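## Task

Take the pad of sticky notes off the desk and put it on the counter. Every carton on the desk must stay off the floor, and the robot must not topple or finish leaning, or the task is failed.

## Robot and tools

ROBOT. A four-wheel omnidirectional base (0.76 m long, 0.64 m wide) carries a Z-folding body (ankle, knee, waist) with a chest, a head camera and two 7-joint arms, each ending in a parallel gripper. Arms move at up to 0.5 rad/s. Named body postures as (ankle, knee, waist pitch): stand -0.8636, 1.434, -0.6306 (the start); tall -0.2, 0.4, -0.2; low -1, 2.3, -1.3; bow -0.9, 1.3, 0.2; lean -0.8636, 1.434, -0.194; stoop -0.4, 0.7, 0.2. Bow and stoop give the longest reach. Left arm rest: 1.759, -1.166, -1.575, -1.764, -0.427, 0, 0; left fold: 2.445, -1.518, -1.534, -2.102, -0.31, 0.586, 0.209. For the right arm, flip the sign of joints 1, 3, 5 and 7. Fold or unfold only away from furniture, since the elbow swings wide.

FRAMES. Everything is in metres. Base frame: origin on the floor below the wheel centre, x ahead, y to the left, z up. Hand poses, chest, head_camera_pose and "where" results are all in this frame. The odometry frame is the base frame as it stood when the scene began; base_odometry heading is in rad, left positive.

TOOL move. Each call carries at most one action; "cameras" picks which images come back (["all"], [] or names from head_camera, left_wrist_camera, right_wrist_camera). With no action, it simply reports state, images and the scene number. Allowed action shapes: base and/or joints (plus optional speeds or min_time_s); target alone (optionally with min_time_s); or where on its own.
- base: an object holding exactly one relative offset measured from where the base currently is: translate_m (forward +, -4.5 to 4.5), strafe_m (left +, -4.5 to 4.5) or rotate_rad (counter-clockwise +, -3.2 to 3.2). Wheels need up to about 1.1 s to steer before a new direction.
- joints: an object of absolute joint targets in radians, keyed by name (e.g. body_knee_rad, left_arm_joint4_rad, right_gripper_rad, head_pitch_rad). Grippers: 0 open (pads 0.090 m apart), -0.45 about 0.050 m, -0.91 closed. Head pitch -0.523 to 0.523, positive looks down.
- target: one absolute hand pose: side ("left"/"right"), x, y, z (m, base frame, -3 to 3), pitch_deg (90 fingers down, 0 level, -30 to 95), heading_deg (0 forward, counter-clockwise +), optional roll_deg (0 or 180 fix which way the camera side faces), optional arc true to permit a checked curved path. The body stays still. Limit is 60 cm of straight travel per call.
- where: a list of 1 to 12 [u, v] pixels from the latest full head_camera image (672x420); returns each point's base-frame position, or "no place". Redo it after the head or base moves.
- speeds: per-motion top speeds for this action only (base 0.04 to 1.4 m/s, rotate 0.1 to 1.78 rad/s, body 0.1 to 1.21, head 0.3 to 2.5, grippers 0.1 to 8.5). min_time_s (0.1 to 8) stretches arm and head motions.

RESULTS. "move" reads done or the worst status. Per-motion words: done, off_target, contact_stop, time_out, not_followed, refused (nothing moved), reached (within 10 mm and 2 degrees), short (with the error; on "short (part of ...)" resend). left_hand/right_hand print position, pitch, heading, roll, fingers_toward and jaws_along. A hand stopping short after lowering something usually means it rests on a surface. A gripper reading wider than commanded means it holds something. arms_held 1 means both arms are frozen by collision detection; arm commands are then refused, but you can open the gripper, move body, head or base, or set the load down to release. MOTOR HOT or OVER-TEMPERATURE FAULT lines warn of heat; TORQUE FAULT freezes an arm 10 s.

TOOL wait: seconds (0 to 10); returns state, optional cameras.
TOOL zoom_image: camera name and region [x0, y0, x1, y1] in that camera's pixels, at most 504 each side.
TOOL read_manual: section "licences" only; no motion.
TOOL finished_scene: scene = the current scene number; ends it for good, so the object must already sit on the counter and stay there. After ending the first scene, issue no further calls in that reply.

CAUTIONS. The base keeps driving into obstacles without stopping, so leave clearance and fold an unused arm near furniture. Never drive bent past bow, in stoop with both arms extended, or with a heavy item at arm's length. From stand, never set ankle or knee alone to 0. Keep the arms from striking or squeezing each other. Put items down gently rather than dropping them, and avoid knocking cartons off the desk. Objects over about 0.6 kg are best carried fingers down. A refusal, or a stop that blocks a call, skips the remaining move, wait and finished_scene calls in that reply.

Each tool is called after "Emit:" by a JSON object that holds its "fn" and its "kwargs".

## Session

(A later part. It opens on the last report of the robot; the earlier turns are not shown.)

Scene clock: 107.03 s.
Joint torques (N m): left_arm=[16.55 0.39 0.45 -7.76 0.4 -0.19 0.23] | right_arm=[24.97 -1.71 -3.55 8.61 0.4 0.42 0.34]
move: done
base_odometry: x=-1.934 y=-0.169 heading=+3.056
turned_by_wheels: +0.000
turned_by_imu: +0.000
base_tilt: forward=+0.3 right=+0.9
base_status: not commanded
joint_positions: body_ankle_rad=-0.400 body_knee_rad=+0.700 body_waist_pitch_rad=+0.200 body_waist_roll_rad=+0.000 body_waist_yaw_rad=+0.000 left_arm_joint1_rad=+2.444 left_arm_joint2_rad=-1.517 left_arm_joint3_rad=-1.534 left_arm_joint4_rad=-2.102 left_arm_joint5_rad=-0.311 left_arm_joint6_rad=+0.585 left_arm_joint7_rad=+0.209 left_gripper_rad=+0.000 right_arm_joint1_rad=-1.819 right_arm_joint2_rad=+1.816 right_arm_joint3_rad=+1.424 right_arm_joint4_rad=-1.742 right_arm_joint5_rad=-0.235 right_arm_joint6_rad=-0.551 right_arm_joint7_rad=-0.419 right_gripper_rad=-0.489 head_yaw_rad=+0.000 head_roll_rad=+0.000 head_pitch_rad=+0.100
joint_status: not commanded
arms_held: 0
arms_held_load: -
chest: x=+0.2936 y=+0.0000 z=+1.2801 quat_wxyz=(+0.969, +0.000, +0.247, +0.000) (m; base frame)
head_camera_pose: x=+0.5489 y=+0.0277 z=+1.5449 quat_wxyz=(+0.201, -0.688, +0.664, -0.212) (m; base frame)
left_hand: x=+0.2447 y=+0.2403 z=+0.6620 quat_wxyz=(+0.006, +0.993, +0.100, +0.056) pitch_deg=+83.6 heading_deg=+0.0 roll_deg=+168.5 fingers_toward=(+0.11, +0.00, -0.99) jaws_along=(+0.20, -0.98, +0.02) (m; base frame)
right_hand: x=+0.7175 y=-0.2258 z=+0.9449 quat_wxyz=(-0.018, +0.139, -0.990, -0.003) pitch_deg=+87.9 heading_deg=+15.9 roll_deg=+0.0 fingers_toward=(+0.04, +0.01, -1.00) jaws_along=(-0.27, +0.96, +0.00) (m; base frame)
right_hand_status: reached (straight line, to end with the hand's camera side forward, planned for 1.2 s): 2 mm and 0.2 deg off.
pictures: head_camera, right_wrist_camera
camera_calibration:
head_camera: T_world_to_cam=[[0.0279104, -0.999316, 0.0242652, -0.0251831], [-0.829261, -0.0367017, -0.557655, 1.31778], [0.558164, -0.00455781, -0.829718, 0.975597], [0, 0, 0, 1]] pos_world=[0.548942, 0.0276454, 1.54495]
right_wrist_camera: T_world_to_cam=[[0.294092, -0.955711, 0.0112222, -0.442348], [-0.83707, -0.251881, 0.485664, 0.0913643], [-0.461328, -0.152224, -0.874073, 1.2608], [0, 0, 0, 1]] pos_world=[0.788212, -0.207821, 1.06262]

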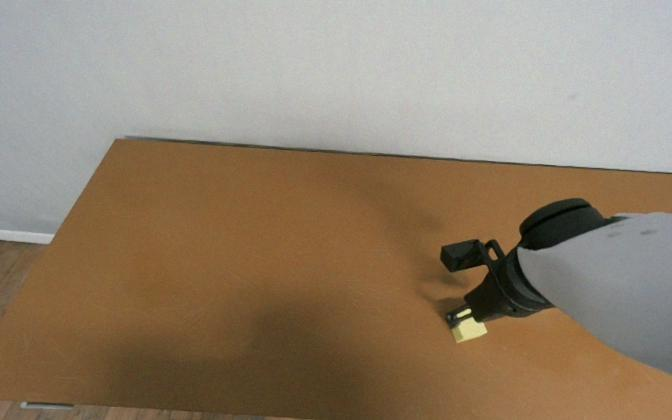

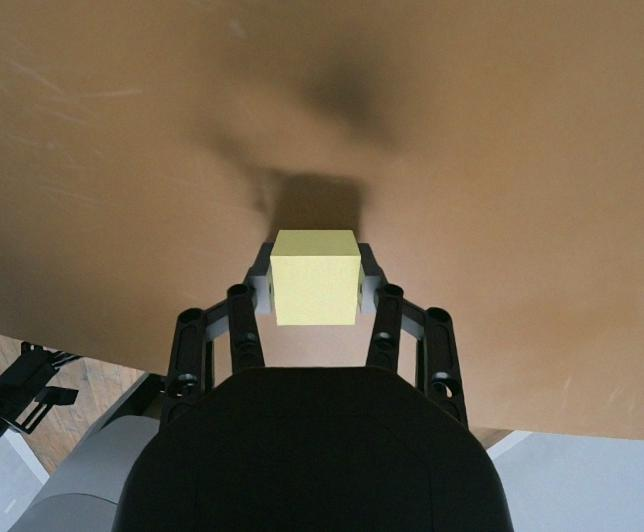

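Emit:
{"fn": "move", "kwargs": {"target": {"side":"right","x":0.717,"y":-0.226,"z":0.940,"pitch_deg":88,"heading_deg":16,"roll_deg":0}}}

Emit:
{"fn": "move", "kwargs": {"joints": {"right_gripper_rad":-0.2}, "speeds": {"right_gripper_rad":0.4}}}

Emit:
{"fn": "move", "kwargs": {"target": {"side":"right","x":0.721,"y":-0.226,"z":1.13,"pitch_deg":84,"heading_deg":16,"roll_deg":0}, "cameras": ["right_wrist_camera"]}}

Scene clock: 109.07 s.
Joint torques (N m): left_arm=[16.52 0.55 0.51 -7.71 0.35 -0.19 0.2] | right_arm=[21.3 -2.22 -3.19 8.14 0.6 1.2 0.68]
move: done
base_odometry: x=-1.934 y=-0.169 heading=+3.056
turned_by_wheels: +0.000
turned_by_imu: +0.000
base_tilt: forward=+0.2 right=+0.8
base_status: not commanded
joint_positions: body_ankle_rad=-0.400 body_knee_rad=+0.700 body_waist_pitch_rad=+0.200 body_waist_roll_rad=+0.000 body_waist_yaw_rad=+0.000 left_arm_joint1_rad=+2.444 left_arm_joint2_rad=-1.517 left_arm_joint3_rad=-1.534 left_arm_joint4_rad=-2.102 left_arm_joint5_rad=-0.311 left_arm_joint6_rad=+0.585 left_arm_joint7_rad=+0.209 left_gripper_rad=+0.000 right_arm_joint1_rad=-1.821 right_arm_joint2_rad=+1.816 right_arm_joint3_rad=+1.424 right_arm_joint4_rad=-1.740 right_arm_joint5_rad=-0.233 right_arm_joint6_rad=-0.548 right_arm_joint7_rad=-0.417 right_gripper_rad=-0.489 head_yaw_rad=+0.000 head_roll_rad=+0.000 head_pitch_rad=+0.100
joint_status: not commanded
arms_held: 0
arms_held_load: -
chest: x=+0.2936 y=+0.0000 z=+1.2801 quat_wxyz=(+0.969, +0.000, +0.247, +0.000) (m; base frame)
head_camera_pose: x=+0.5489 y=+0.0277 z=+1.5449 quat_wxyz=(+0.201, -0.688, +0.664, -0.212) (m; base frame)
left_hand: x=+0.2447 y=+0.2403 z=+0.6620 quat_wxyz=(+0.006, +0.993, +0.100, +0.056) pitch_deg=+83.6 heading_deg=+0.0 roll_deg=+168.5 fingers_toward=(+0.11, +0.00, -0.99) jaws_along=(+0.20, -0.98, +0.02) (m; base frame)
right_hand: x=+0.7193 y=-0.2259 z=+0.9447 quat_wxyz=(-0.020, +0.138, -0.990, -0.003) pitch_deg=+87.6 heading_deg=+15.9 roll_deg=+0.0 fingers_toward=(+0.04, +0.01, -1.00) jaws_along=(-0.27, +0.96, +0.00) (m; base frame)
right_hand_status: reached (straight line, to end with the hand's camera side forward, planned for 0.2 s): 5 mm and 0.4 deg off.
pictures: none

Scene clock: 110.63 s.
Joint torques (N m): left_arm=[16.56 0.31 0.49 -7.76 0.26 -0.16 0.17] | right_arm=[26.27 -2 -3.03 8.22 0.54 0.12 0.25]
move: done
base_odometry: x=-1.934 y=-0.169 heading=+3.056
turned_by_wheels: +0.000
turned_by_imu: +0.000
base_tilt: forward=+0.2 right=+0.7
base_status: not commanded
joint_positions: body_ankle_rad=-0.400 body_knee_rad=+0.700 body_waist_pitch_rad=+0.200 body_waist_roll_rad=+0.000 body_waist_yaw_rad=+0.000 left_arm_joint1_rad=+2.444 left_arm_joint2_rad=-1.517 left_arm_joint3_rad=-1.534 left_arm_joint4_rad=-2.102 left_arm_joint5_rad=-0.311 left_arm_joint6_rad=+0.585 left_arm_joint7_rad=+0.209 left_gripper_rad=+0.000 right_arm_joint1_rad=-1.831 right_arm_joint2_rad=+1.816 right_arm_joint3_rad=+1.424 right_arm_joint4_rad=-1.740 right_arm_joint5_rad=-0.233 right_arm_joint6_rad=-0.544 right_arm_joint7_rad=-0.414 right_gripper_rad=-0.201 head_yaw_rad=+0.000 head_roll_rad=+0.000 head_pitch_rad=+0.100
joint_status: all done
arms_held: 0
arms_held_load: -
chest: x=+0.2936 y=+0.0000 z=+1.2801 quat_wxyz=(+0.969, +0.000, +0.247, +0.000) (m; base frame)
head_camera_pose: x=+0.5489 y=+0.0277 z=+1.5449 quat_wxyz=(+0.201, -0.688, +0.664, -0.212) (m; base frame)
left_hand: x=+0.2447 y=+0.2403 z=+0.6620 quat_wxyz=(+0.006, +0.993, +0.100, +0.056) pitch_deg=+83.6 heading_deg=+0.0 roll_deg=+168.5 fingers_toward=(+0.11, +0.00, -0.99) jaws_along=(+0.20, -0.98, +0.02) (m; base frame)
right_hand: x=+0.7171 y=-0.2262 z=+0.9407 quat_wxyz=(-0.017, +0.139, -0.990, -0.003) pitch_deg=+88.0 heading_deg=+16.0 roll_deg=+0.0 fingers_toward=(+0.03, +0.01, -1.00) jaws_along=(-0.28, +0.96, +0.00) (m; base frame)
pictures: none

Scene clock: 112.37 s.
Joint torques (N m): left_arm=[16.85 0.38 0.52 -7.71 0.32 -0.17 0.21] | right_arm=[23.69 -3.56 -2.38 12.03 -0.4 -0.16 -0.41]
move: done
base_odometry: x=-1.934 y=-0.169 heading=+3.056
turned_by_wheels: +0.000
turned_by_imu: +0.000
base_tilt: forward=+0.3 right=+0.9
base_status: not commanded
joint_positions: body_ankle_rad=-0.400 body_knee_rad=+0.700 body_waist_pitch_rad=+0.200 body_waist_roll_rad=+0.000 body_waist_yaw_rad=+0.000 left_arm_joint1_rad=+2.444 left_arm_joint2_rad=-1.517 left_arm_joint3_rad=-1.534 left_arm_joint4_rad=-2.102 left_arm_joint5_rad=-0.311 left_arm_joint6_rad=+0.585 left_arm_joint7_rad=+0.209 left_gripper_rad=+0.000 right_arm_joint1_rad=-1.397 right_arm_joint2_rad=+1.756 right_arm_joint3_rad=+1.450 right_arm_joint4_rad=-1.701 right_arm_joint5_rad=-0.495 right_arm_joint6_rad=-0.890 right_arm_joint7_rad=-0.655 right_gripper_rad=-0.200 head_yaw_rad=+0.000 head_roll_rad=+0.000 head_pitch_rad=+0.100
joint_status: not commanded
arms_held: 0
arms_held_load: -
chest: x=+0.2936 y=+0.0000 z=+1.2801 quat_wxyz=(+0.969, +0.000, +0.247, +0.000) (m; base frame)
head_camera_pose: x=+0.5489 y=+0.0277 z=+1.5449 quat_wxyz=(+0.201, -0.688, +0.664, -0.212) (m; base frame)
left_hand: x=+0.2446 y=+0.2403 z=+0.6620 quat_wxyz=(+0.006, +0.993, +0.100, +0.056) pitch_deg=+83.6 heading_deg=+0.0 roll_deg=+168.5 fingers_toward=(+0.11, +0.00, -0.99) jaws_along=(+0.20, -0.98, +0.02) (m; base frame)
right_hand: x=+0.7210 y=-0.2262 z=+1.1292 quat_wxyz=(-0.051, +0.139, -0.989, -0.006) pitch_deg=+84.1 heading_deg=+15.0 roll_deg=-1.0 fingers_toward=(+0.10, +0.03, -0.99) jaws_along=(-0.28, +0.96, +0.00) (m; base frame)
right_hand_status: reached (straight line, to end with the hand's camera side forward, planned for 1.2 s): 1 mm and 0.1 deg off.
pictures: right_wrist_camera
camera_calibration:
right_wrist_camera: T_world_to_cam=[[0.293758, -0.955752, 0.0156052, -0.450576], [-0.86651, -0.259365, 0.426486, 0.0909893], [-0.403568, -0.138806, -0.904359, 1.41894], [0, 0, 0, 1]] pos_world=[0.783844, -0.210082, 1.25146]

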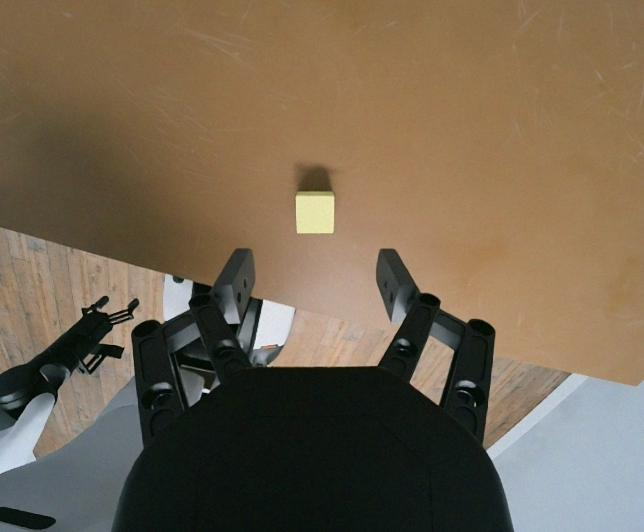

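Emit:
{"fn": "finished_scene", "kwargs": {"scene": 3}}

The scene is finished: the task was done.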